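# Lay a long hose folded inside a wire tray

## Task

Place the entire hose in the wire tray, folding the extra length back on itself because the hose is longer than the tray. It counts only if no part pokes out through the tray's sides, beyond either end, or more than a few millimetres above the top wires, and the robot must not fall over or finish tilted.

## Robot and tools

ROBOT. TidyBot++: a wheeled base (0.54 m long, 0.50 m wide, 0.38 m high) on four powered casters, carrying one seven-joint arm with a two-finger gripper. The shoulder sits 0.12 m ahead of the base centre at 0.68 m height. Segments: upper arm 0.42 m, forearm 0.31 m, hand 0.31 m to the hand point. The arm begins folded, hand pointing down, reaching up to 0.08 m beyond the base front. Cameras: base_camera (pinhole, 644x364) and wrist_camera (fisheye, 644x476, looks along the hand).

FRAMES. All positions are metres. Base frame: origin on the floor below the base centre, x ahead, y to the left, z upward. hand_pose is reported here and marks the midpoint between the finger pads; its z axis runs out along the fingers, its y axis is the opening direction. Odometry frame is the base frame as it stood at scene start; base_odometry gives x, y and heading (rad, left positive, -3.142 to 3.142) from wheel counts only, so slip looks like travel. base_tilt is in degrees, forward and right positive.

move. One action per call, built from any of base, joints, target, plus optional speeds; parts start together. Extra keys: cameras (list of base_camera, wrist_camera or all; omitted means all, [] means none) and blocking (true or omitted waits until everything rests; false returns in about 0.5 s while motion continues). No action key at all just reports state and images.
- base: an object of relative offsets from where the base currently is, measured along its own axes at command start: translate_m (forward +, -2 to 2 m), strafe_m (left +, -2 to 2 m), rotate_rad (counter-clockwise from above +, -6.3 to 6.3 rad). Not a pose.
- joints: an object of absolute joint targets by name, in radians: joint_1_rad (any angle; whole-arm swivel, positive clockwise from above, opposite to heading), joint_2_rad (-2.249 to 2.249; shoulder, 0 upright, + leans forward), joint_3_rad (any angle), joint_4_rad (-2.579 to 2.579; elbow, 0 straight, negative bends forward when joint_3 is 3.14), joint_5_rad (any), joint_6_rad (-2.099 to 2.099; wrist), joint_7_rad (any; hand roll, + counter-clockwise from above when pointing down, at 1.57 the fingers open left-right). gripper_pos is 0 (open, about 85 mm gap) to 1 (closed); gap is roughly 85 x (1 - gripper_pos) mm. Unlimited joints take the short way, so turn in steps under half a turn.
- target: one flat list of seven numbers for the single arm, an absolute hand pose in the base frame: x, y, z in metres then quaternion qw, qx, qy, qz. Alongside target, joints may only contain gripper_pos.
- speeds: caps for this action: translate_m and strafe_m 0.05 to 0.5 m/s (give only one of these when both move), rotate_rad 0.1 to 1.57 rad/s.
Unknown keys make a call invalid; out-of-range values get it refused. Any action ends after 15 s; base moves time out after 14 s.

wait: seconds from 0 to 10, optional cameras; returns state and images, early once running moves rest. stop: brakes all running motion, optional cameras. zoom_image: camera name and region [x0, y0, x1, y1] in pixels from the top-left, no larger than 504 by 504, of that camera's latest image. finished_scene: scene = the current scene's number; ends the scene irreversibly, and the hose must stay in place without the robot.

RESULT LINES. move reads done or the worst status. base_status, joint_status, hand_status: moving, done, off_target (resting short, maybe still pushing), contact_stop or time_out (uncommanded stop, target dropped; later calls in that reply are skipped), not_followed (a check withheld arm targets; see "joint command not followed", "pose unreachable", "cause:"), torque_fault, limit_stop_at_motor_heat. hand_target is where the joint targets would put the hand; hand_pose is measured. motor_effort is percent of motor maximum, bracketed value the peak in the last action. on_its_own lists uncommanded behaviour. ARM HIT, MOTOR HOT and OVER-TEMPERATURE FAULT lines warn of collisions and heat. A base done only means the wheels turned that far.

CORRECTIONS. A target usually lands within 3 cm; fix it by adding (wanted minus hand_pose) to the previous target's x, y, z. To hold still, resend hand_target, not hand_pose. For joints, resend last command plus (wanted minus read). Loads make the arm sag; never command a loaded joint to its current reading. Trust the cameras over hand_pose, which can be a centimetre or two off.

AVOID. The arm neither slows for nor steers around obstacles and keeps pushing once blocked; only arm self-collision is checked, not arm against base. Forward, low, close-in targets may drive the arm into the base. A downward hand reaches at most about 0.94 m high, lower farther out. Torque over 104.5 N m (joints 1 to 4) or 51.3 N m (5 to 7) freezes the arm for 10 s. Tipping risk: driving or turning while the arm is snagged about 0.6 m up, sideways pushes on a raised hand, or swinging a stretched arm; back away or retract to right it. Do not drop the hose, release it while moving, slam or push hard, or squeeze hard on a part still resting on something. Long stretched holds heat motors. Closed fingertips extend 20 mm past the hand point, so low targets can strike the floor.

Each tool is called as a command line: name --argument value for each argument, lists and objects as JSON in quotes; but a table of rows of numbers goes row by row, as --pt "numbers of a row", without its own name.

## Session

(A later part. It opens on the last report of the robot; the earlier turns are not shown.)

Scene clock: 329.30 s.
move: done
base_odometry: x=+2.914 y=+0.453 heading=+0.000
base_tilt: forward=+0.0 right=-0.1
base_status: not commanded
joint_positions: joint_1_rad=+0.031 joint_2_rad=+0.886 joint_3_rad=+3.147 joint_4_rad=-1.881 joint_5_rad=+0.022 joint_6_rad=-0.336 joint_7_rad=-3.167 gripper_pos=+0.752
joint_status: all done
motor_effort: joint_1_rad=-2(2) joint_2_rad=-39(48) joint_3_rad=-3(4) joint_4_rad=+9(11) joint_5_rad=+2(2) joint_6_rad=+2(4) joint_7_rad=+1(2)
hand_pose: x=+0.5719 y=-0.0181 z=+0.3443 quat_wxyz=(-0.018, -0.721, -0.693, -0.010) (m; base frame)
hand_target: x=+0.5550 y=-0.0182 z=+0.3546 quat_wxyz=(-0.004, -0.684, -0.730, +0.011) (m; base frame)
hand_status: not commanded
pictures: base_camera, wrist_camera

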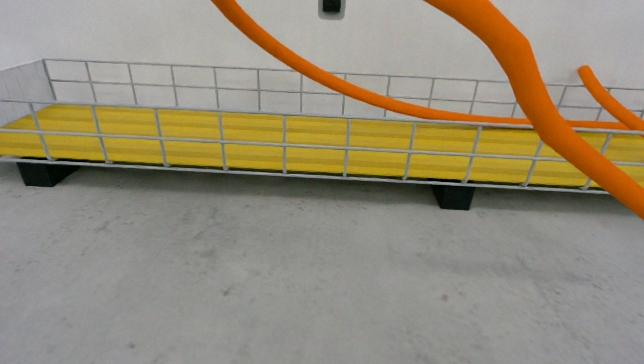

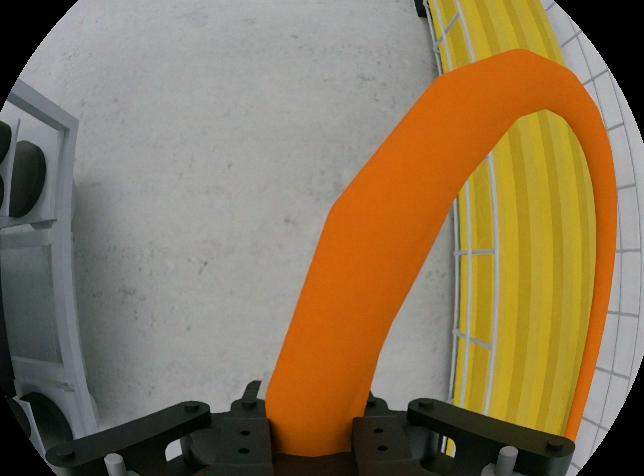

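move --joints '{"joint_2_rad": 0.71, "joint_4_rad": -1.74, "joint_6_rad": -0.75}' --cameras '["wrist_camera", "base_camera"]'

move --base '{"translate_m": 0.25, "strafe_m": 0.15}' --cameras '["wrist_camera", "base_camera"]'

Scene clock: 331.27 s.
move: done
base_odometry: x=+2.914 y=+0.453 heading=+0.000
base_tilt: forward=+0.0 right=-0.1
base_status: not commanded
joint_positions: joint_1_rad=+0.033 joint_2_rad=+0.725 joint_3_rad=+3.147 joint_4_rad=-1.777 joint_5_rad=+0.022 joint_6_rad=-0.683 joint_7_rad=-3.166 gripper_pos=+0.752
joint_status: all done
motor_effort: joint_1_rad=-2(2) joint_2_rad=-41(43) joint_3_rad=-4(4) joint_4_rad=+14(14) joint_5_rad=+1(2) joint_6_rad=+1(3) joint_7_rad=+2(2)
hand_pose: x=+0.5722 y=-0.0204 z=+0.4337 quat_wxyz=(+0.009, -0.722, -0.691, +0.021) (m; base frame)
hand_target: x=+0.5753 y=-0.0243 z=+0.4482 quat_wxyz=(+0.008, -0.687, -0.726, +0.034) (m; base frame)
hand_status: not commanded
pictures: base_camera, wrist_camera

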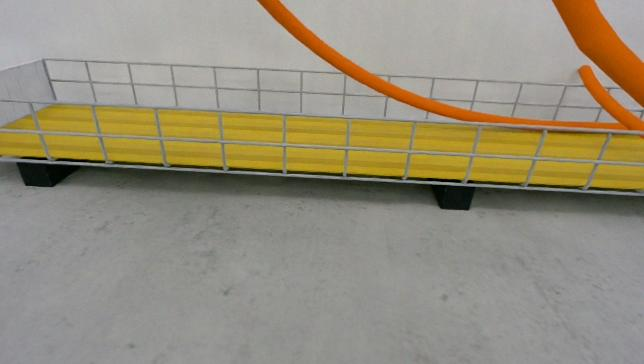

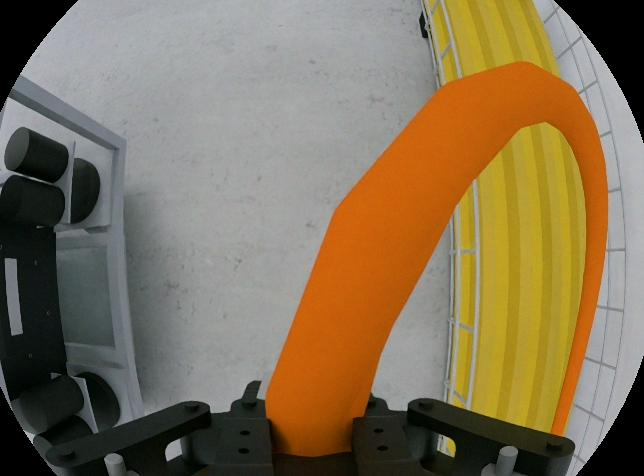

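Scene clock: 333.03 s.
move: done
base_odometry: x=+3.164 y=+0.603 heading=+0.000
base_tilt: forward=+0.0 right=-0.1
base_status: done
joint_positions: joint_1_rad=+0.044 joint_2_rad=+0.725 joint_3_rad=+3.147 joint_4_rad=-1.774 joint_5_rad=+0.022 joint_6_rad=-0.696 joint_7_rad=-3.166 gripper_pos=+0.754
joint_status: not commanded
motor_effort: joint_1_rad=-3(4) joint_2_rad=-40(42) joint_3_rad=-5(5) joint_4_rad=+15(15) joint_5_rad=+1(1) joint_6_rad=+3(3) joint_7_rad=+2(3)
hand_pose: x=+0.5691 y=-0.0258 z=+0.4343 quat_wxyz=(+0.013, -0.726, -0.687, +0.025) (m; base frame)
hand_target: x=+0.5753 y=-0.0243 z=+0.4482 quat_wxyz=(+0.008, -0.687, -0.726, +0.034) (m; base frame)
hand_status: not commanded
pictures: base_camera, wrist_camera

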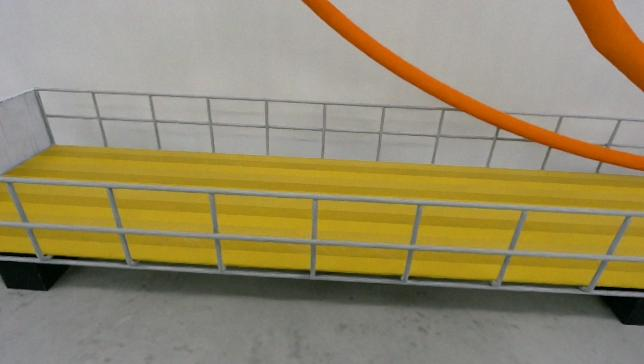

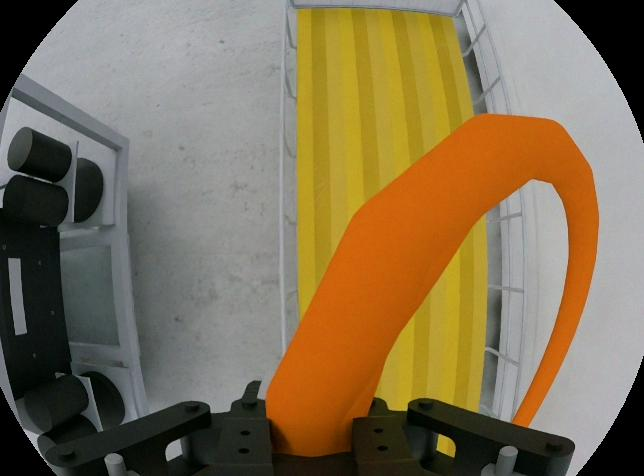

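move --base '{"translate_m": 0.06, "strafe_m": 0.02}' --joints '{"joint_2_rad": 1.14, "joint_4_rad": -1.756, "joint_6_rad": -0.16}' --cameras '["wrist_camera", "base_camera"]'

Scene clock: 335.40 s.
move: off_target
base_odometry: x=+3.224 y=+0.623 heading=+0.000
base_tilt: forward=+0.0 right=-0.1
base_status: done
joint_positions: joint_1_rad=+0.045 joint_2_rad=+1.146 joint_3_rad=+3.147 joint_4_rad=-1.774 joint_5_rad=+0.022 joint_6_rad=-0.265 joint_7_rad=-3.162 gripper_pos=+0.754
joint_status: joint_6_rad off_target (ended at -0.265, target -0.160); the others done
motor_effort: joint_1_rad=+0(4) joint_2_rad=-42(45) joint_3_rad=-2(6) joint_4_rad=+9(17) joint_5_rad=+2(2) joint_6_rad=+4(5) joint_7_rad=+1(2)
hand_pose: x=+0.5574 y=-0.0232 z=+0.2376 quat_wxyz=(+0.012, -0.723, -0.690, +0.019) (m; base frame)
hand_target: x=+0.6042 y=-0.0152 z=+0.2425 quat_wxyz=(-0.035, -0.682, -0.730, -0.025) (m; base frame)
hand_status: not commanded
pictures: base_camera, wrist_camera

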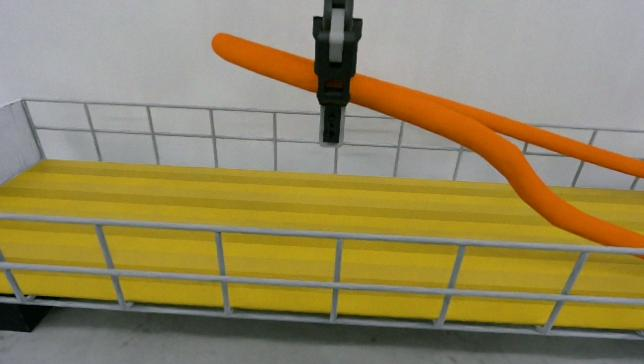

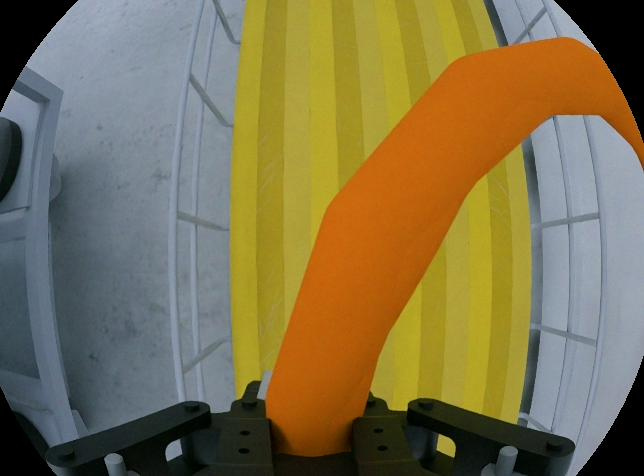

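move --joints '{"joint_2_rad": 1.52, "joint_4_rad": -1.51, "joint_6_rad": -0.03}' --cameras '["wrist_camera", "base_camera"]'

Scene clock: 337.20 s.
move: off_target
base_odometry: x=+3.224 y=+0.623 heading=+0.000
base_tilt: forward=+0.0 right=-0.1
base_status: not commanded
joint_positions: joint_1_rad=+0.043 joint_2_rad=+1.490 joint_3_rad=+3.147 joint_4_rad=-1.575 joint_5_rad=+0.022 joint_6_rad=-0.132 joint_7_rad=-3.162 gripper_pos=+0.754
joint_status: joint_4_rad off_target (ended at -1.575, target -1.510); joint_6_rad off_target (ended at -0.132, target -0.030); the others done
motor_effort: joint_1_rad=+1(1) joint_2_rad=-34(44) joint_3_rad=-1(2) joint_4_rad=+12(15) joint_5_rad=+2(2) joint_6_rad=+8(10) joint_7_rad=+1(1)
hand_pose: x=+0.5451 y=-0.0214 z=+0.0915 quat_wxyz=(+0.017, -0.722, -0.692, +0.022) (m; base frame)
hand_target: x=+0.5994 y=-0.0126 z=+0.0805 quat_wxyz=(-0.031, -0.682, -0.730, -0.027) (m; base frame)
hand_status: not commanded
pictures: base_camera, wrist_camera

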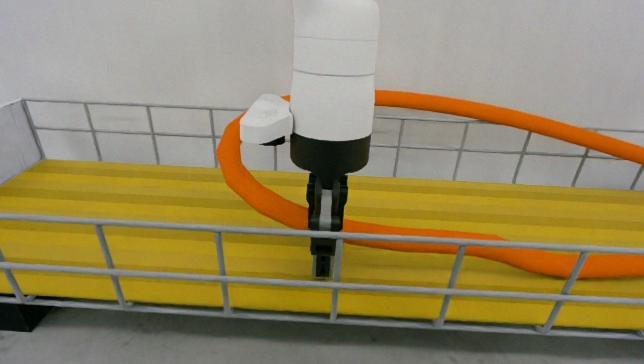

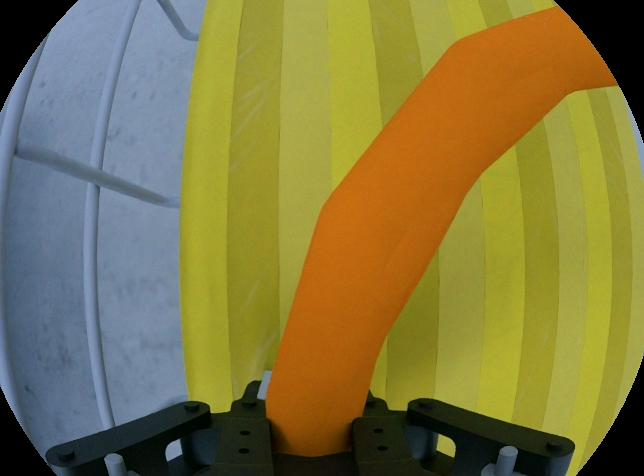

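move --joints '{"gripper_pos": 0.45}' --cameras '["wrist_camera", "base_camera"]'

Scene clock: 338.10 s.
move: done
base_odometry: x=+3.224 y=+0.623 heading=+0.000
base_tilt: forward=+0.0 right=-0.1
base_status: not commanded
joint_positions: joint_1_rad=+0.043 joint_2_rad=+1.494 joint_3_rad=+3.147 joint_4_rad=-1.583 joint_5_rad=+0.022 joint_6_rad=-0.130 joint_7_rad=-3.155 gripper_pos=+0.451
joint_status: all done
motor_effort: joint_1_rad=+1(1) joint_2_rad=-37(38) joint_3_rad=-1(2) joint_4_rad=+14(18) joint_5_rad=+1(2) joint_6_rad=+10(13) joint_7_rad=+0(1)
hand_pose: x=+0.5376 y=-0.0210 z=+0.0896 quat_wxyz=(+0.021, -0.719, -0.694, +0.026) (m; base frame)
hand_target: x=+0.5994 y=-0.0126 z=+0.0805 quat_wxyz=(-0.031, -0.682, -0.730, -0.027) (m; base frame)
hand_status: not commanded
pictures: base_camera, wrist_camera

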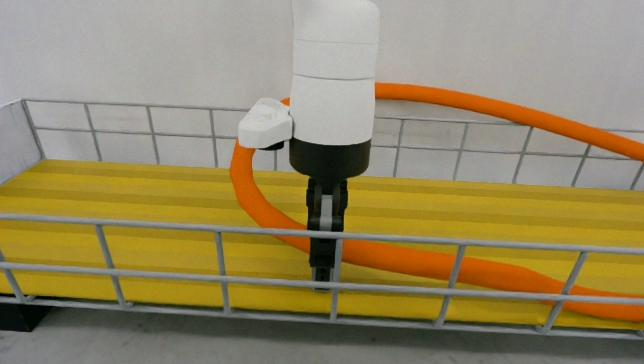

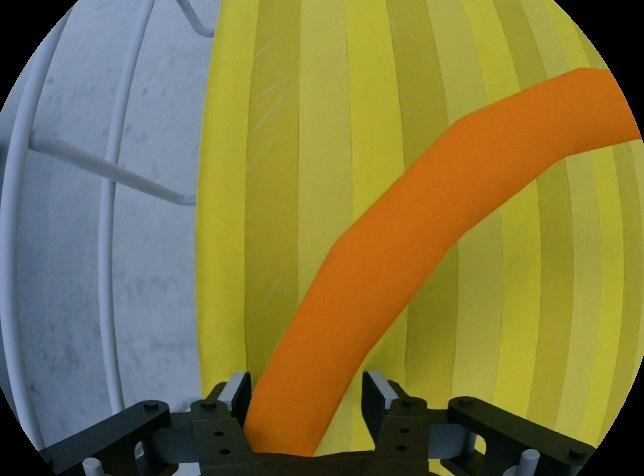

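move --joints '{"gripper_pos": 0.1}' --cameras '["wrist_camera", "base_camera"]'

wait --seconds 1 --cameras '["wrist_camera", "base_camera"]'

Scene clock: 339.30 s.
move: done
base_odometry: x=+3.224 y=+0.623 heading=+0.000
base_tilt: forward=+0.0 right=-0.1
base_status: not commanded
joint_positions: joint_1_rad=+0.042 joint_2_rad=+1.509 joint_3_rad=+3.147 joint_4_rad=-1.563 joint_5_rad=+0.022 joint_6_rad=-0.113 joint_7_rad=-3.155 gripper_pos=+0.100
joint_status: all done
motor_effort: joint_1_rad=+1(1) joint_2_rad=-39(42) joint_3_rad=-1(1) joint_4_rad=+8(14) joint_5_rad=+1(1) joint_6_rad=+4(9) joint_7_rad=+0(0)
hand_pose: x=+0.5469 y=-0.0210 z=+0.0832 quat_wxyz=(+0.013, -0.719, -0.695, +0.018) (m; base frame)
hand_target: x=+0.5994 y=-0.0126 z=+0.0805 quat_wxyz=(-0.031, -0.682, -0.730, -0.027) (m; base frame)
hand_status: not commanded
pictures: base_camera, wrist_camera

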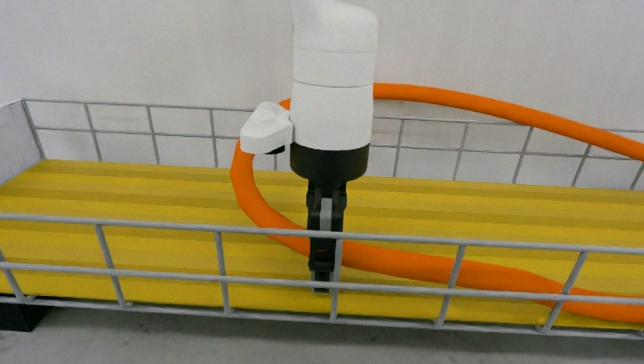

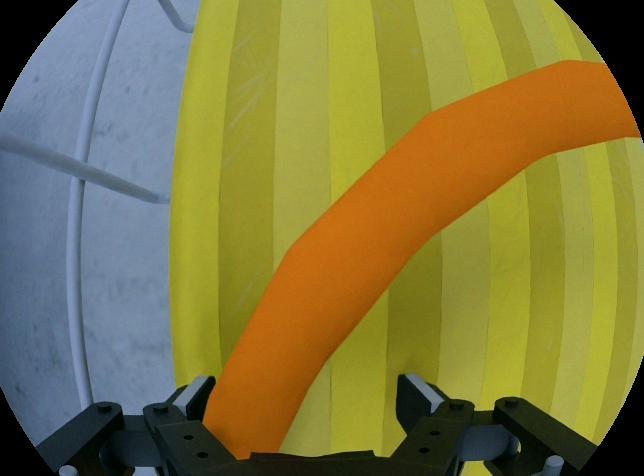

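Scene clock: 340.30 s.
base_odometry: x=+3.224 y=+0.623 heading=+0.000
base_tilt: forward=+0.0 right=-0.1
base_status: not commanded
joint_positions: joint_1_rad=+0.042 joint_2_rad=+1.509 joint_3_rad=+3.147 joint_4_rad=-1.563 joint_5_rad=+0.022 joint_6_rad=-0.113 joint_7_rad=-3.155 gripper_pos=+0.100
joint_status: all done
motor_effort: joint_1_rad=+1(1) joint_2_rad=-41(42) joint_3_rad=-1(1) joint_4_rad=+8(14) joint_5_rad=+1(1) joint_6_rad=+4(9) joint_7_rad=+0(0)
hand_pose: x=+0.5469 y=-0.0210 z=+0.0832 quat_wxyz=(+0.013, -0.719, -0.695, +0.018) (m; base frame)
hand_target: x=+0.5994 y=-0.0126 z=+0.0805 quat_wxyz=(-0.031, -0.682, -0.730, -0.027) (m; base frame)
hand_status: not commanded
wait: 1.00 s; at rest by 0.27 s
pictures: base_camera, wrist_camera

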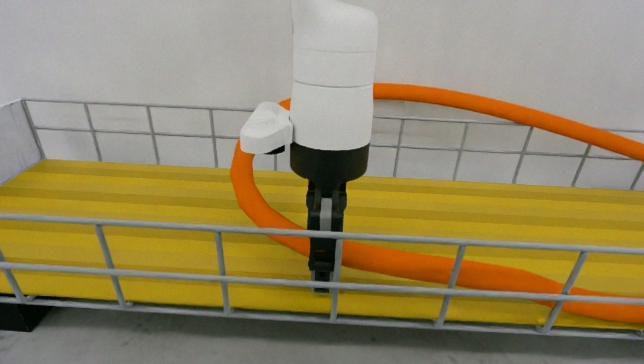

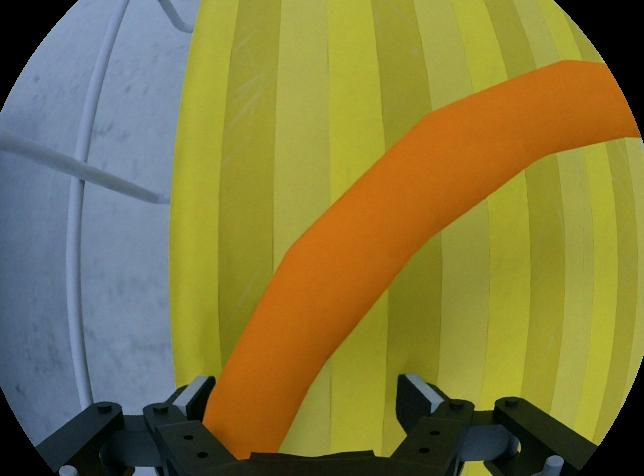

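move --joints '{"joint_2_rad": 0.86, "joint_4_rad": -1.89, "joint_6_rad": -0.40, "gripper_pos": 0.0}' --cameras '["wrist_camera"]'

move --base '{"translate_m": -0.3, "strafe_m": -0.25}' --joints '{"joint_1_rad": 0.0, "joint_2_rad": 0.3, "joint_4_rad": -2.0, "joint_6_rad": -0.55, "joint_7_rad": 1.57}' --cameras '["wrist_camera", "base_camera"]'

Scene clock: 342.53 s.
move: done
base_odometry: x=+3.224 y=+0.623 heading=+0.000
base_tilt: forward=+0.0 right=-0.1
base_status: not commanded
joint_positions: joint_1_rad=+0.042 joint_2_rad=+0.870 joint_3_rad=+3.147 joint_4_rad=-1.879 joint_5_rad=+0.022 joint_6_rad=-0.330 joint_7_rad=-3.155 gripper_pos=+0.000
joint_status: all done
motor_effort: joint_1_rad=+1(1) joint_2_rad=-37(49) joint_3_rad=-1(2) joint_4_rad=+10(11) joint_5_rad=+1(1) joint_6_rad=+2(6) joint_7_rad=+0(1)
hand_pose: x=+0.5798 y=-0.0232 z=+0.3518 quat_wxyz=(-0.027, -0.720, -0.693, -0.017) (m; base frame)
hand_target: x=+0.5550 y=-0.0182 z=+0.3546 quat_wxyz=(-0.004, -0.684, -0.730, +0.011) (m; base frame)
hand_status: not commanded
pictures: wrist_camera

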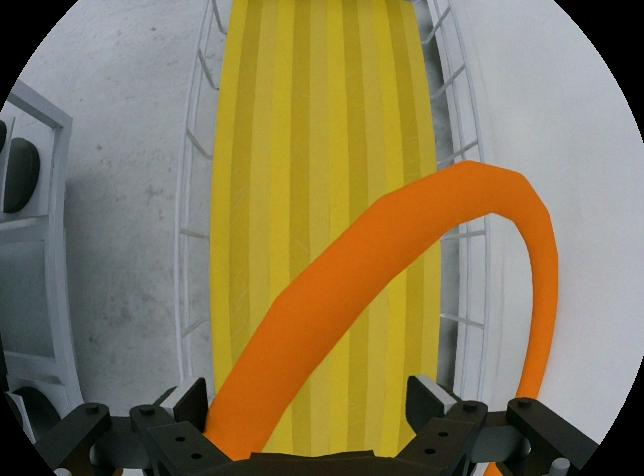

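Scene clock: 344.97 s.
move: done
base_odometry: x=+2.924 y=+0.373 heading=+0.001
base_tilt: forward=-0.1 right=-0.1
base_status: done
joint_positions: joint_1_rad=+0.011 joint_2_rad=+0.295 joint_3_rad=+3.147 joint_4_rad=-1.980 joint_5_rad=+0.022 joint_6_rad=-0.473 joint_7_rad=-4.657 gripper_pos=+0.000
joint_status: all done
motor_effort: joint_1_rad=+1(3) joint_2_rad=-27(41) joint_3_rad=+0(3) joint_4_rad=+16(17) joint_5_rad=+1(1) joint_6_rad=+3(4) joint_7_rad=-1(1)
hand_pose: x=+0.6002 y=-0.0097 z=+0.5931 quat_wxyz=(-0.015, -0.980, -0.028, -0.195) (m; base frame)
hand_target: x=+0.5674 y=-0.0077 z=+0.5764 quat_wxyz=(-0.019, -0.989, -0.023, -0.145) (m; base frame)
hand_status: not commanded
pictures: base_camera, wrist_camera

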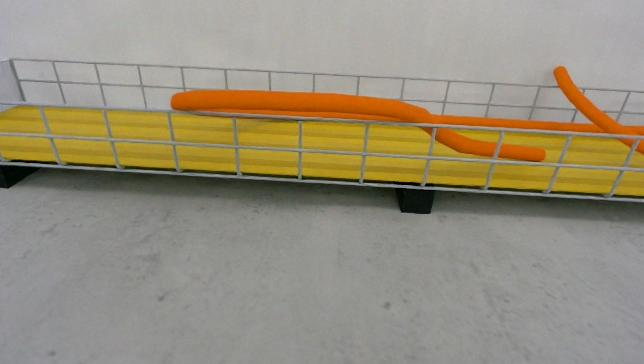

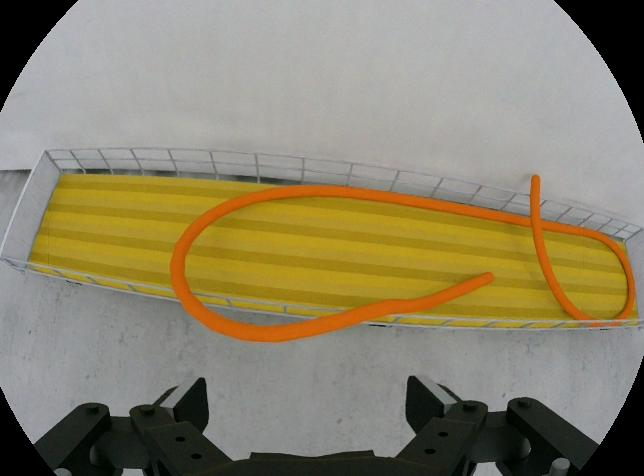

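move --base '{"translate_m": 0.076, "strafe_m": 0.037}' --joints '{"joint_1_rad": 0.0, "joint_2_rad": 0.93, "joint_4_rad": -1.665, "joint_6_rad": -0.58, "joint_7_rad": 3.18, "gripper_pos": 0.3}' --cameras '["wrist_camera", "base_camera"]'

Scene clock: 350.73 s.
move: done
base_odometry: x=+3.000 y=+0.410 heading=+0.001
base_tilt: forward=+0.0 right=-0.1
base_status: done
joint_positions: joint_1_rad=+0.007 joint_2_rad=+0.916 joint_3_rad=+3.147 joint_4_rad=-1.697 joint_5_rad=+0.022 joint_6_rad=-0.502 joint_7_rad=-3.160 gripper_pos=+0.300
joint_status: all done
motor_effort: joint_1_rad=+1(2) joint_2_rad=-38(41) joint_3_rad=-1(1) joint_4_rad=+10(18) joint_5_rad=+1(1) joint_6_rad=+0(5) joint_7_rad=+0(2)
hand_pose: x=+0.6196 y=-0.0083 z=+0.3553 quat_wxyz=(-0.015, -0.710, -0.704, -0.004) (m; base frame)
hand_target: x=+0.6095 y=-0.0080 z=+0.3538 quat_wxyz=(+0.001, -0.674, -0.738, +0.023) (m; base frame)
hand_status: not commanded
pictures: base_camera, wrist_camera

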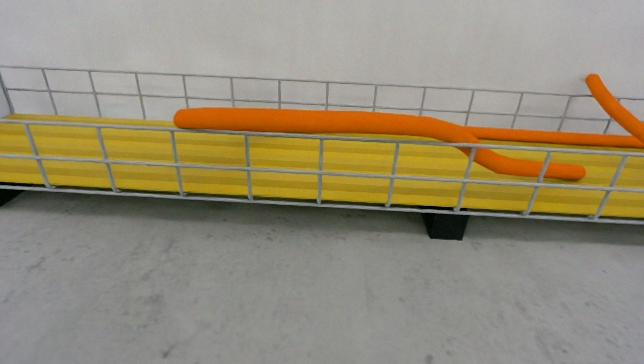

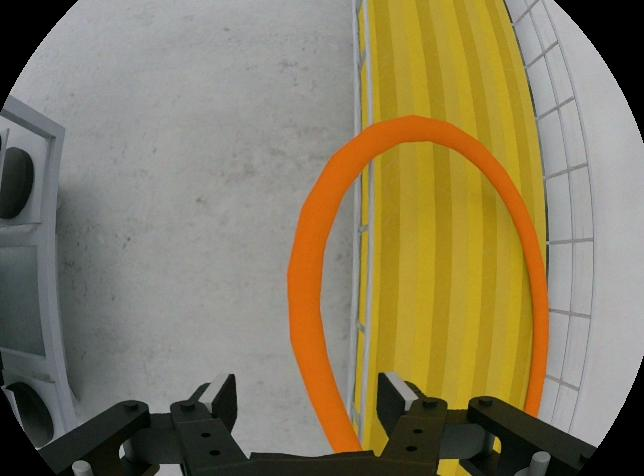

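move --joints '{"joint_2_rad": 1.28, "joint_4_rad": -1.57, "joint_6_rad": -0.22, "joint_7_rad": 3.28}' --cameras '["wrist_camera", "base_camera"]'

Scene clock: 352.73 s.
move: done
base_odometry: x=+3.000 y=+0.410 heading=+0.001
base_tilt: forward=+0.0 right=-0.1
base_status: not commanded
joint_positions: joint_1_rad=+0.007 joint_2_rad=+1.260 joint_3_rad=+3.147 joint_4_rad=-1.599 joint_5_rad=+0.022 joint_6_rad=-0.298 joint_7_rad=-3.058 gripper_pos=+0.300
joint_status: all done
motor_effort: joint_1_rad=+1(1) joint_2_rad=-40(43) joint_3_rad=-1(1) joint_4_rad=+6(11) joint_5_rad=+1(1) joint_6_rad=+0(2) joint_7_rad=+0(1)
hand_pose: x=+0.6025 y=-0.0071 z=+0.1972 quat_wxyz=(+0.002, -0.672, -0.740, +0.009) (m; base frame)
hand_target: x=+0.6348 y=-0.0018 z=+0.1909 quat_wxyz=(-0.031, -0.634, -0.773, -0.018) (m; base frame)
hand_status: not commanded
pictures: base_camera, wrist_camera

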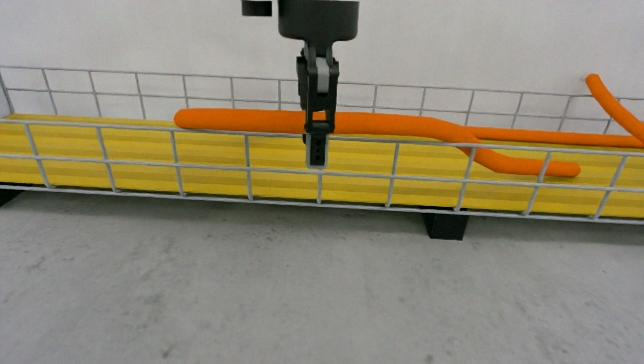

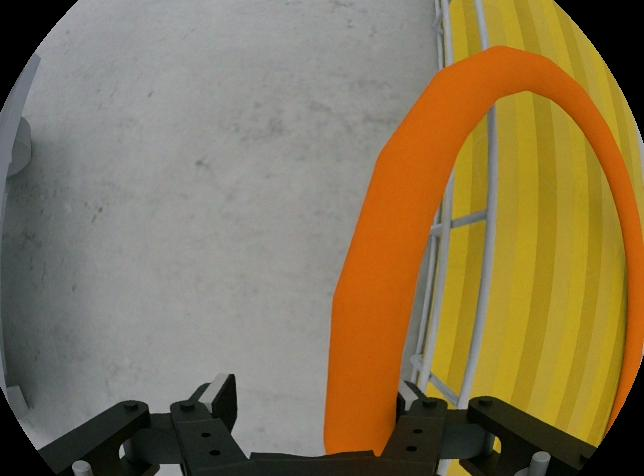

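move --base '{"translate_m": 0.015}' --joints '{"gripper_pos": 0.8}' --cameras '["wrist_camera"]'

Scene clock: 353.80 s.
move: off_target
base_odometry: x=+3.015 y=+0.410 heading=+0.001
base_tilt: forward=+0.0 right=-0.1
base_status: done
joint_positions: joint_1_rad=+0.006 joint_2_rad=+1.261 joint_3_rad=+3.147 joint_4_rad=-1.591 joint_5_rad=+0.022 joint_6_rad=-0.294 joint_7_rad=-3.057 gripper_pos=+0.746
joint_status: gripper_pos off_target (ended at +0.746, target +0.800)
motor_effort: joint_1_rad=+1(2) joint_2_rad=-40(42) joint_3_rad=-1(2) joint_4_rad=+6(7) joint_5_rad=+1(1) joint_6_rad=+0(1) joint_7_rad=+0(1)
hand_pose: x=+0.6082 y=-0.0070 z=+0.1976 quat_wxyz=(-0.002, -0.672, -0.741, +0.006) (m; base frame)
hand_target: x=+0.6348 y=-0.0018 z=+0.1909 quat_wxyz=(-0.031, -0.634, -0.773, -0.018) (m; base frame)
hand_status: not commanded
pictures: wrist_camera

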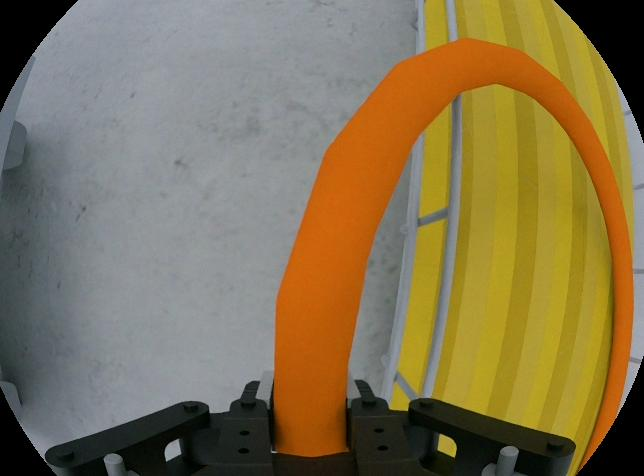

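move --base '{"translate_m": 0.23, "strafe_m": 0.46}' --joints '{"joint_1_rad": 0.0, "joint_2_rad": 0.97, "joint_4_rad": -1.70, "joint_6_rad": -0.49, "joint_7_rad": 1.52}' --cameras '["wrist_camera", "base_camera"]'

Scene clock: 356.73 s.
move: done
base_odometry: x=+3.245 y=+0.870 heading=+0.000
base_tilt: forward=+0.0 right=-0.1
base_status: done
joint_positions: joint_1_rad=+0.007 joint_2_rad=+1.000 joint_3_rad=+3.148 joint_4_rad=-1.703 joint_5_rad=+0.022 joint_6_rad=-0.437 joint_7_rad=-4.711 gripper_pos=+0.746
joint_status: all done
motor_effort: joint_1_rad=-2(5) joint_2_rad=-45(47) joint_3_rad=-4(5) joint_4_rad=+13(14) joint_5_rad=+0(3) joint_6_rad=+4(5) joint_7_rad=+0(5)
hand_pose: x=+0.6069 y=-0.0089 z=+0.3132 quat_wxyz=(-0.007, -1.000, -0.005, -0.001) (m; base frame)
hand_target: x=+0.6034 y=-0.0065 z=+0.3285 quat_wxyz=(-0.013, -1.000, -0.002, +0.009) (m; base frame)
hand_status: not commanded
pictures: base_camera, wrist_camera

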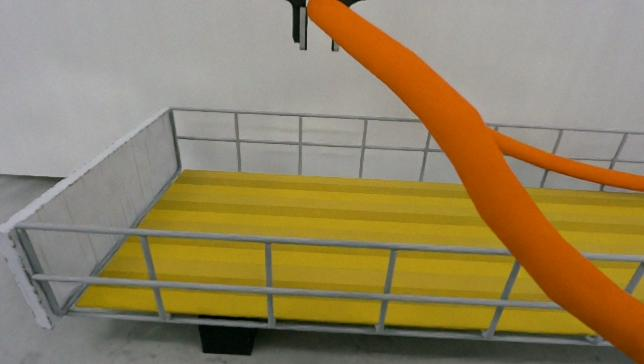

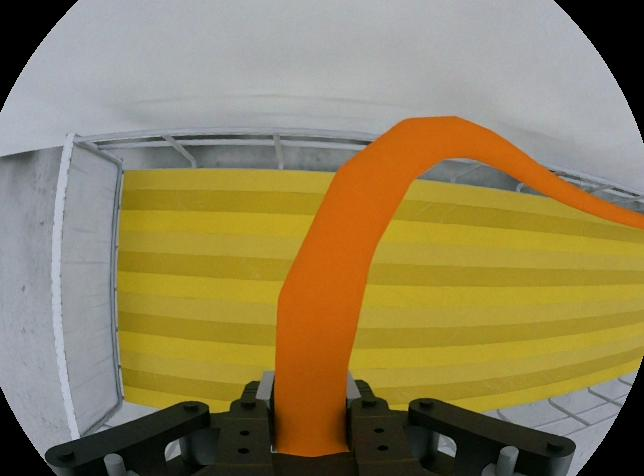

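move --base '{"translate_m": -0.05, "strafe_m": -0.03}' --joints '{"joint_7_rad": 2.45}' --cameras '["wrist_camera", "base_camera"]'

Scene clock: 358.83 s.
move: done
base_odometry: x=+3.195 y=+0.840 heading=+0.000
base_tilt: forward=+0.0 right=-0.1
base_status: done
joint_positions: joint_1_rad=+0.035 joint_2_rad=+0.999 joint_3_rad=+3.163 joint_4_rad=-1.710 joint_5_rad=+0.022 joint_6_rad=-0.440 joint_7_rad=-3.902 gripper_pos=+0.746
joint_status: all done
motor_effort: joint_1_rad=-5(7) joint_2_rad=-44(46) joint_3_rad=-7(8) joint_4_rad=+13(14) joint_5_rad=+2(2) joint_6_rad=+4(4) joint_7_rad=+2(4)
hand_pose: x=+0.6015 y=-0.0307 z=+0.3126 quat_wxyz=(-0.011, -0.924, -0.382, +0.009) (m; base frame)
hand_target: x=+0.6034 y=-0.0065 z=+0.3285 quat_wxyz=(-0.008, -0.893, -0.450, +0.014) (m; base frame)
hand_status: not commanded
pictures: base_camera, wrist_camera

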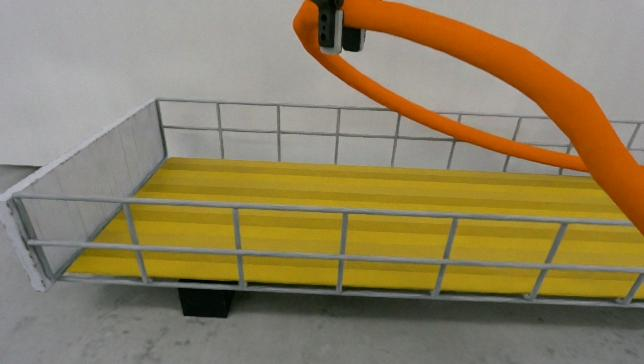

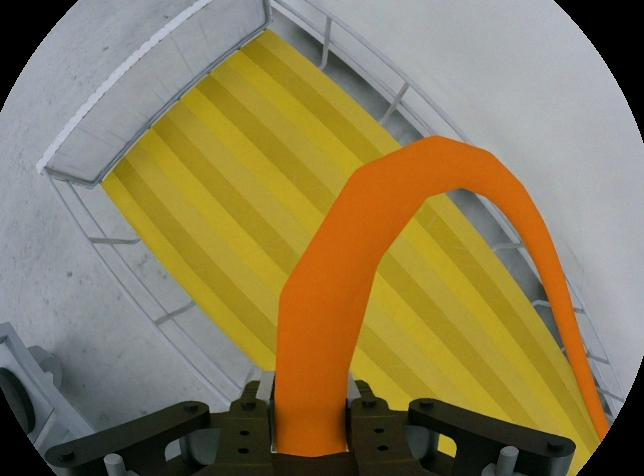

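move --joints '{"joint_1_rad": 0.0, "joint_2_rad": 1.27, "joint_4_rad": -1.59, "joint_6_rad": -0.24, "joint_7_rad": 2.80}' --cameras '["wrist_camera", "base_camera"]'

Scene clock: 360.97 s.
move: off_target
base_odometry: x=+3.195 y=+0.840 heading=+0.000
base_tilt: forward=+0.0 right=-0.1
base_status: not commanded
joint_positions: joint_1_rad=+0.035 joint_2_rad=+1.273 joint_3_rad=+3.163 joint_4_rad=-1.637 joint_5_rad=+0.022 joint_6_rad=-0.331 joint_7_rad=-3.562 gripper_pos=+0.746
joint_status: joint_4_rad off_target (ended at -1.637, target -1.590); the others done
motor_effort: joint_1_rad=-6(6) joint_2_rad=-43(46) joint_3_rad=-8(8) joint_4_rad=+8(14) joint_5_rad=+3(3) joint_6_rad=+2(4) joint_7_rad=+4(4)
hand_pose: x=+0.5619 y=-0.0293 z=+0.1896 quat_wxyz=(+0.017, -0.844, -0.534, +0.049) (m; base frame)
hand_target: x=+0.6213 y=-0.0021 z=+0.1935 quat_wxyz=(-0.018, -0.800, -0.600, -0.013) (m; base frame)
hand_status: not commanded
pictures: base_camera, wrist_camera

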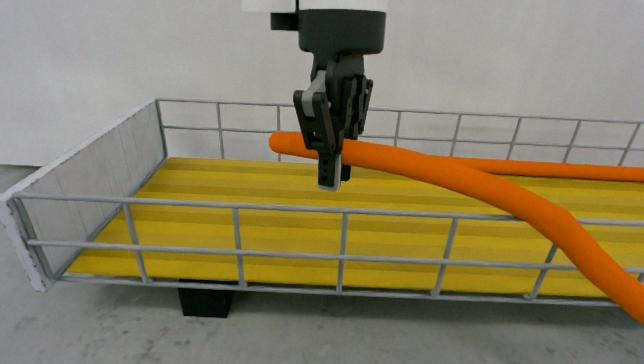

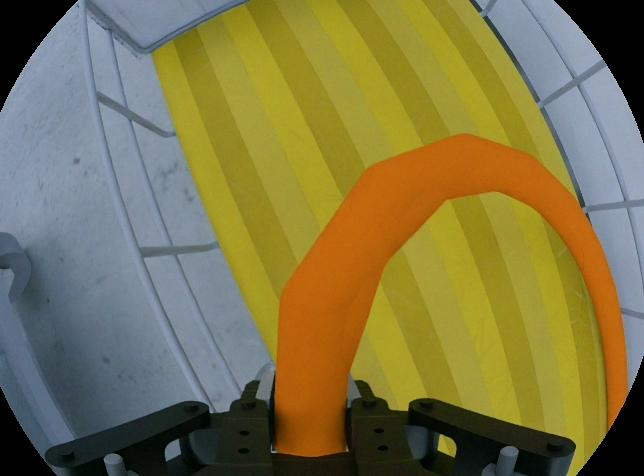

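move --joints '{"joint_1_rad": 0.0, "joint_2_rad": 0.86, "joint_4_rad": -1.66, "joint_6_rad": -0.66, "joint_7_rad": 3.33}' --cameras '["wrist_camera", "base_camera"]'

Scene clock: 363.13 s.
move: done
base_odometry: x=+3.195 y=+0.840 heading=+0.000
base_tilt: forward=+0.0 right=-0.1
base_status: not commanded
joint_positions: joint_1_rad=+0.035 joint_2_rad=+0.883 joint_3_rad=+3.164 joint_4_rad=-1.662 joint_5_rad=+0.022 joint_6_rad=-0.601 joint_7_rad=-3.024 gripper_pos=+0.746
joint_status: all done
motor_effort: joint_1_rad=-5(8) joint_2_rad=-45(50) joint_3_rad=-7(9) joint_4_rad=+15(16) joint_5_rad=+0(4) joint_6_rad=+3(5) joint_7_rad=+2(5)
hand_pose: x=+0.6185 y=-0.0325 z=+0.3776 quat_wxyz=(-0.008, -0.676, -0.737, +0.013) (m; base frame)
hand_target: x=+0.6092 y=-0.0092 z=+0.3899 quat_wxyz=(+0.004, -0.618, -0.786, +0.026) (m; base frame)
hand_status: not commanded
pictures: base_camera, wrist_camera

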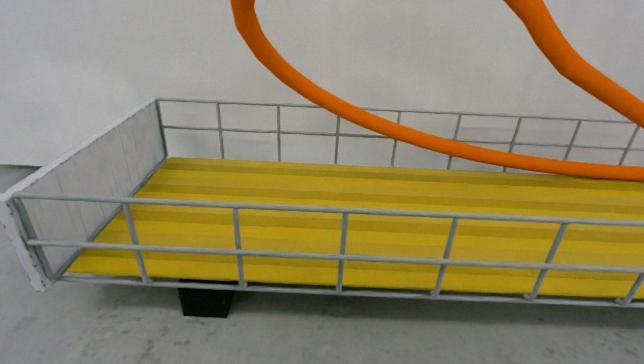

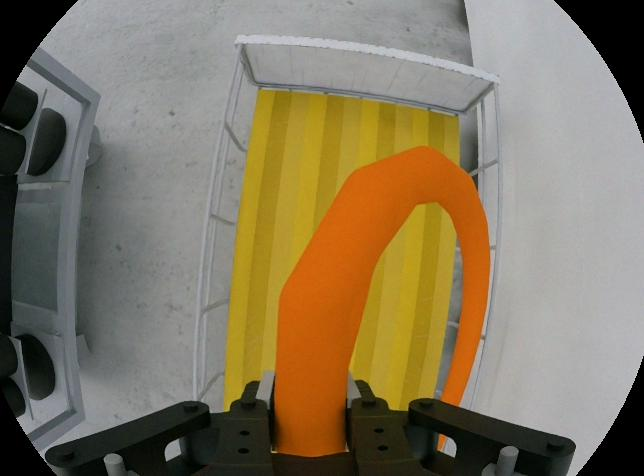

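move --joints '{"joint_2_rad": 1.25, "joint_4_rad": -1.62, "joint_6_rad": -0.24}' --cameras '["base_camera"]'

move --joints '{"joint_2_rad": 1.53, "joint_4_rad": -1.43, "joint_6_rad": -0.08}' --cameras '["wrist_camera", "base_camera"]'

Scene clock: 364.97 s.
move: off_target
base_odometry: x=+3.195 y=+0.840 heading=+0.000
base_tilt: forward=+0.0 right=-0.1
base_status: not commanded
joint_positions: joint_1_rad=+0.033 joint_2_rad=+1.248 joint_3_rad=+3.164 joint_4_rad=-1.661 joint_5_rad=+0.022 joint_6_rad=-0.333 joint_7_rad=-3.019 gripper_pos=+0.746
joint_status: joint_4_rad off_target (ended at -1.661, target -1.620); the others done
motor_effort: joint_1_rad=-3(5) joint_2_rad=-42(46) joint_3_rad=-5(7) joint_4_rad=+7(15) joint_5_rad=+2(2) joint_6_rad=+1(4) joint_7_rad=+1(3)
hand_pose: x=+0.5585 y=-0.0289 z=+0.1996 quat_wxyz=(+0.029, -0.669, -0.741, +0.043) (m; base frame)
hand_target: x=+0.6126 y=-0.0021 z=+0.2006 quat_wxyz=(-0.017, -0.615, -0.789, -0.005) (m; base frame)
hand_status: not commanded
pictures: base_camera

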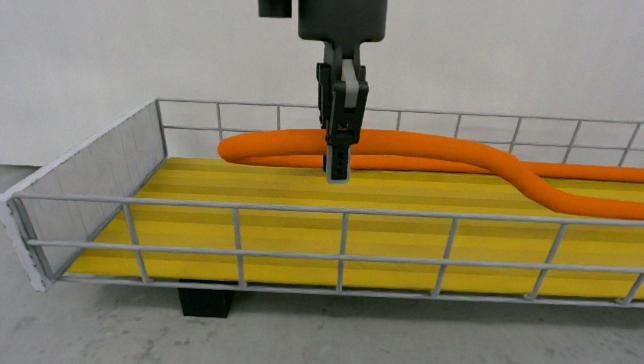

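Scene clock: 366.30 s.
move: off_target
base_odometry: x=+3.195 y=+0.840 heading=+0.000
base_tilt: forward=+0.0 right=-0.1
base_status: not commanded
joint_positions: joint_1_rad=+0.025 joint_2_rad=+1.495 joint_3_rad=+3.164 joint_4_rad=-1.489 joint_5_rad=+0.022 joint_6_rad=-0.189 joint_7_rad=-3.015 gripper_pos=+0.748
joint_status: joint_4_rad off_target (ended at -1.489, target -1.430); joint_6_rad off_target (ended at -0.189, target -0.080); the others done
motor_effort: joint_1_rad=-2(3) joint_2_rad=-36(44) joint_3_rad=-3(5) joint_4_rad=+14(15) joint_5_rad=+2(2) joint_6_rad=+8(10) joint_7_rad=+1(2)
hand_pose: x=+0.5775 y=-0.0254 z=+0.0921 quat_wxyz=(+0.004, -0.663, -0.749, +0.020) (m; base frame)
hand_target: x=+0.6278 y=+0.0008 z=+0.0801 quat_wxyz=(-0.041, -0.613, -0.788, -0.030) (m; base frame)
hand_status: not commanded
pictures: base_camera, wrist_camera

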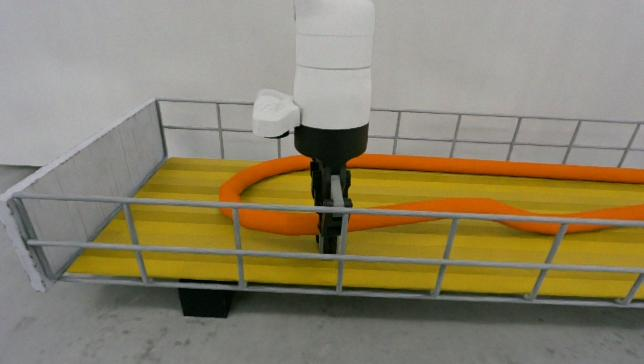

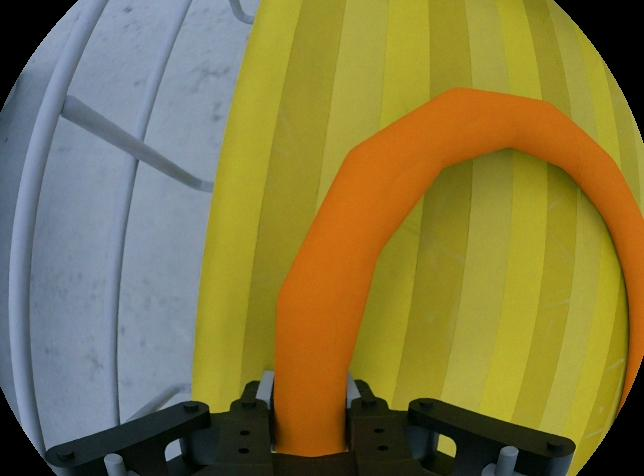

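move --joints '{"gripper_pos": 0.5}' --cameras '["wrist_camera", "base_camera"]'

Scene clock: 367.33 s.
move: done
base_odometry: x=+3.195 y=+0.840 heading=+0.000
base_tilt: forward=+0.0 right=-0.1
base_status: not commanded
joint_positions: joint_1_rad=+0.023 joint_2_rad=+1.499 joint_3_rad=+3.164 joint_4_rad=-1.485 joint_5_rad=+0.022 joint_6_rad=-0.184 joint_7_rad=-3.005 gripper_pos=+0.500
joint_status: all done
motor_effort: joint_1_rad=-2(3) joint_2_rad=-38(41) joint_3_rad=-3(5) joint_4_rad=+10(16) joint_5_rad=+1(2) joint_6_rad=+6(11) joint_7_rad=+0(1)
hand_pose: x=+0.5796 y=-0.0249 z=+0.0904 quat_wxyz=(+0.001, -0.659, -0.752, +0.019) (m; base frame)
hand_target: x=+0.6278 y=+0.0008 z=+0.0801 quat_wxyz=(-0.041, -0.613, -0.788, -0.030) (m; base frame)
hand_status: not commanded
pictures: base_camera, wrist_camera

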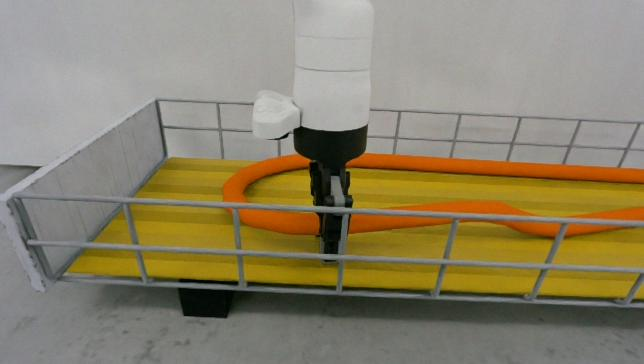

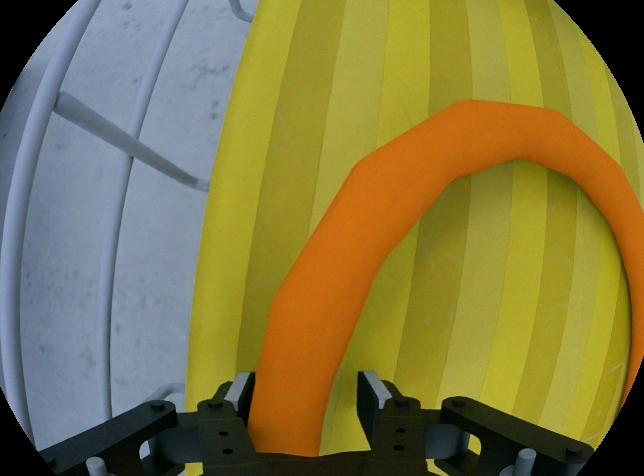

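move --base '{"translate_m": -0.01}' --joints '{"gripper_pos": 0.05}' --cameras '["wrist_camera", "base_camera"]'

Scene clock: 368.40 s.
move: done
base_odometry: x=+3.185 y=+0.840 heading=+0.000
base_tilt: forward=-0.1 right=-0.1
base_status: done
joint_positions: joint_1_rad=+0.017 joint_2_rad=+1.517 joint_3_rad=+3.164 joint_4_rad=-1.459 joint_5_rad=+0.022 joint_6_rad=-0.151 joint_7_rad=-3.004 gripper_pos=+0.050
joint_status: all done
motor_effort: joint_1_rad=+0(2) joint_2_rad=-42(43) joint_3_rad=-2(4) joint_4_rad=+5(9) joint_5_rad=+0(1) joint_6_rad=+1(5) joint_7_rad=+0(1)
hand_pose: x=+0.5951 y=-0.0220 z=+0.0829 quat_wxyz=(-0.014, -0.656, -0.755, +0.005) (m; base frame)
hand_target: x=+0.6278 y=+0.0008 z=+0.0801 quat_wxyz=(-0.041, -0.613, -0.788, -0.030) (m; base frame)
hand_status: not commanded
pictures: base_camera, wrist_camera

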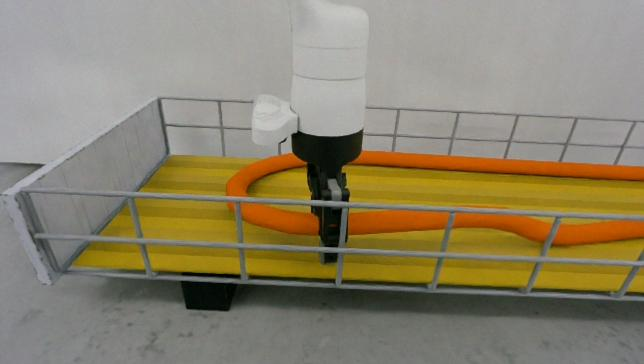

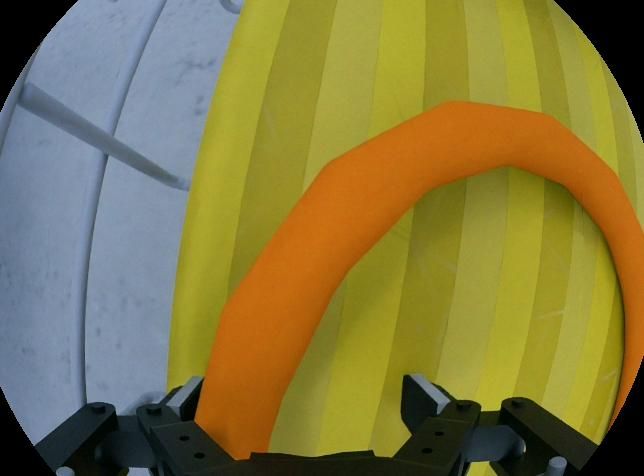

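move --base '{"translate_m": -0.015}' --joints '{"gripper_pos": 0.0}' --cameras '["wrist_camera", "base_camera"]'

Scene clock: 369.93 s.
move: done
base_odometry: x=+3.170 y=+0.840 heading=+0.000
base_tilt: forward=-0.1 right=-0.1
base_status: done
joint_positions: joint_1_rad=+0.017 joint_2_rad=+1.515 joint_3_rad=+3.164 joint_4_rad=-1.440 joint_5_rad=+0.022 joint_6_rad=-0.135 joint_7_rad=-3.003 gripper_pos=+0.000
joint_status: all done
motor_effort: joint_1_rad=-1(2) joint_2_rad=-40(42) joint_3_rad=-3(4) joint_4_rad=+4(4) joint_5_rad=+0(1) joint_6_rad=+0(2) joint_7_rad=-1(2)
hand_pose: x=+0.6127 y=-0.0218 z=+0.0852 quat_wxyz=(-0.028, -0.655, -0.756, -0.007) (m; base frame)
hand_target: x=+0.6278 y=+0.0008 z=+0.0801 quat_wxyz=(-0.041, -0.613, -0.788, -0.030) (m; base frame)
hand_status: not commanded
pictures: base_camera, wrist_camera

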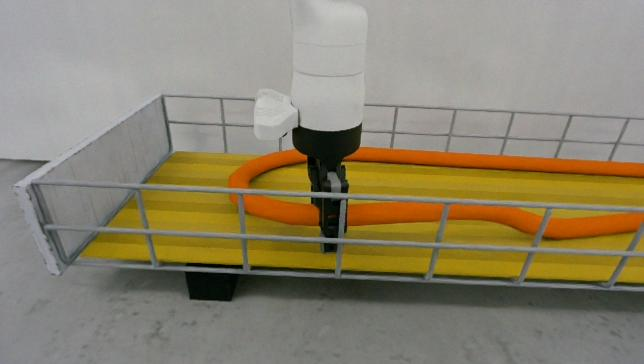

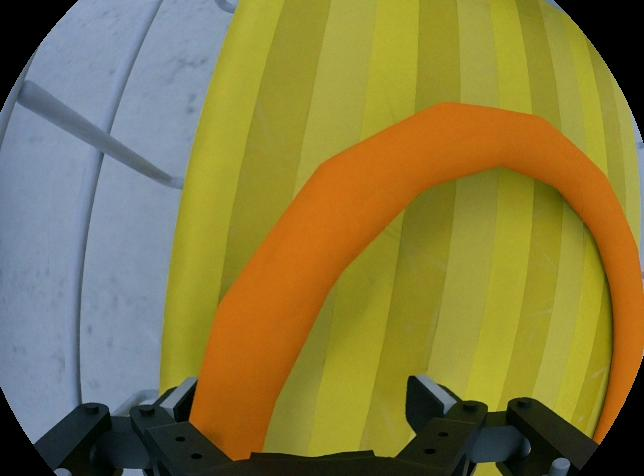

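move --joints '{"joint_2_rad": 1.43, "joint_4_rad": -1.47, "joint_6_rad": -0.29}' --cameras '["wrist_camera", "base_camera"]'

Scene clock: 371.33 s.
move: done
base_odometry: x=+3.170 y=+0.840 heading=+0.000
base_tilt: forward=+0.0 right=-0.1
base_status: not commanded
joint_positions: joint_1_rad=+0.015 joint_2_rad=+1.438 joint_3_rad=+3.160 joint_4_rad=-1.460 joint_5_rad=+0.022 joint_6_rad=-0.239 joint_7_rad=-3.003 gripper_pos=+0.000
joint_status: all done
motor_effort: joint_1_rad=+0(1) joint_2_rad=-43(44) joint_3_rad=-2(4) joint_4_rad=+6(7) joint_5_rad=+1(1) joint_6_rad=+1(2) joint_7_rad=+0(2)
hand_pose: x=+0.6134 y=-0.0190 z=+0.1211 quat_wxyz=(-0.010, -0.655, -0.756, +0.007) (m; base frame)
hand_target: x=+0.5959 y=-0.0030 z=+0.1247 quat_wxyz=(+0.014, -0.615, -0.788, +0.021) (m; base frame)
hand_status: not commanded
pictures: base_camera, wrist_camera

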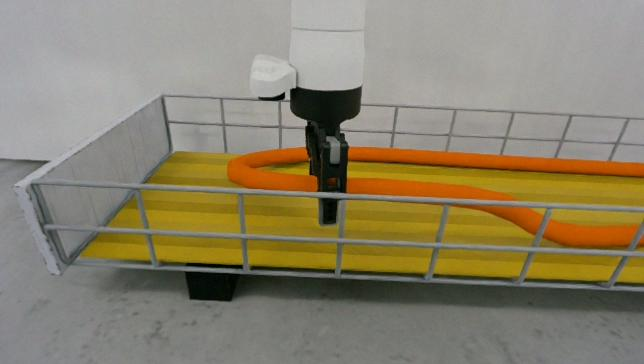

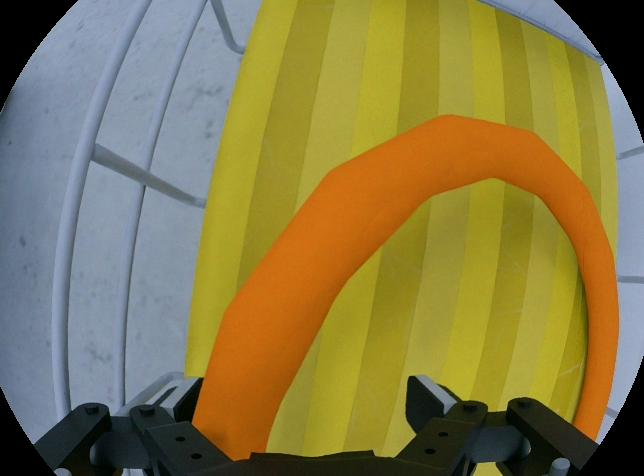

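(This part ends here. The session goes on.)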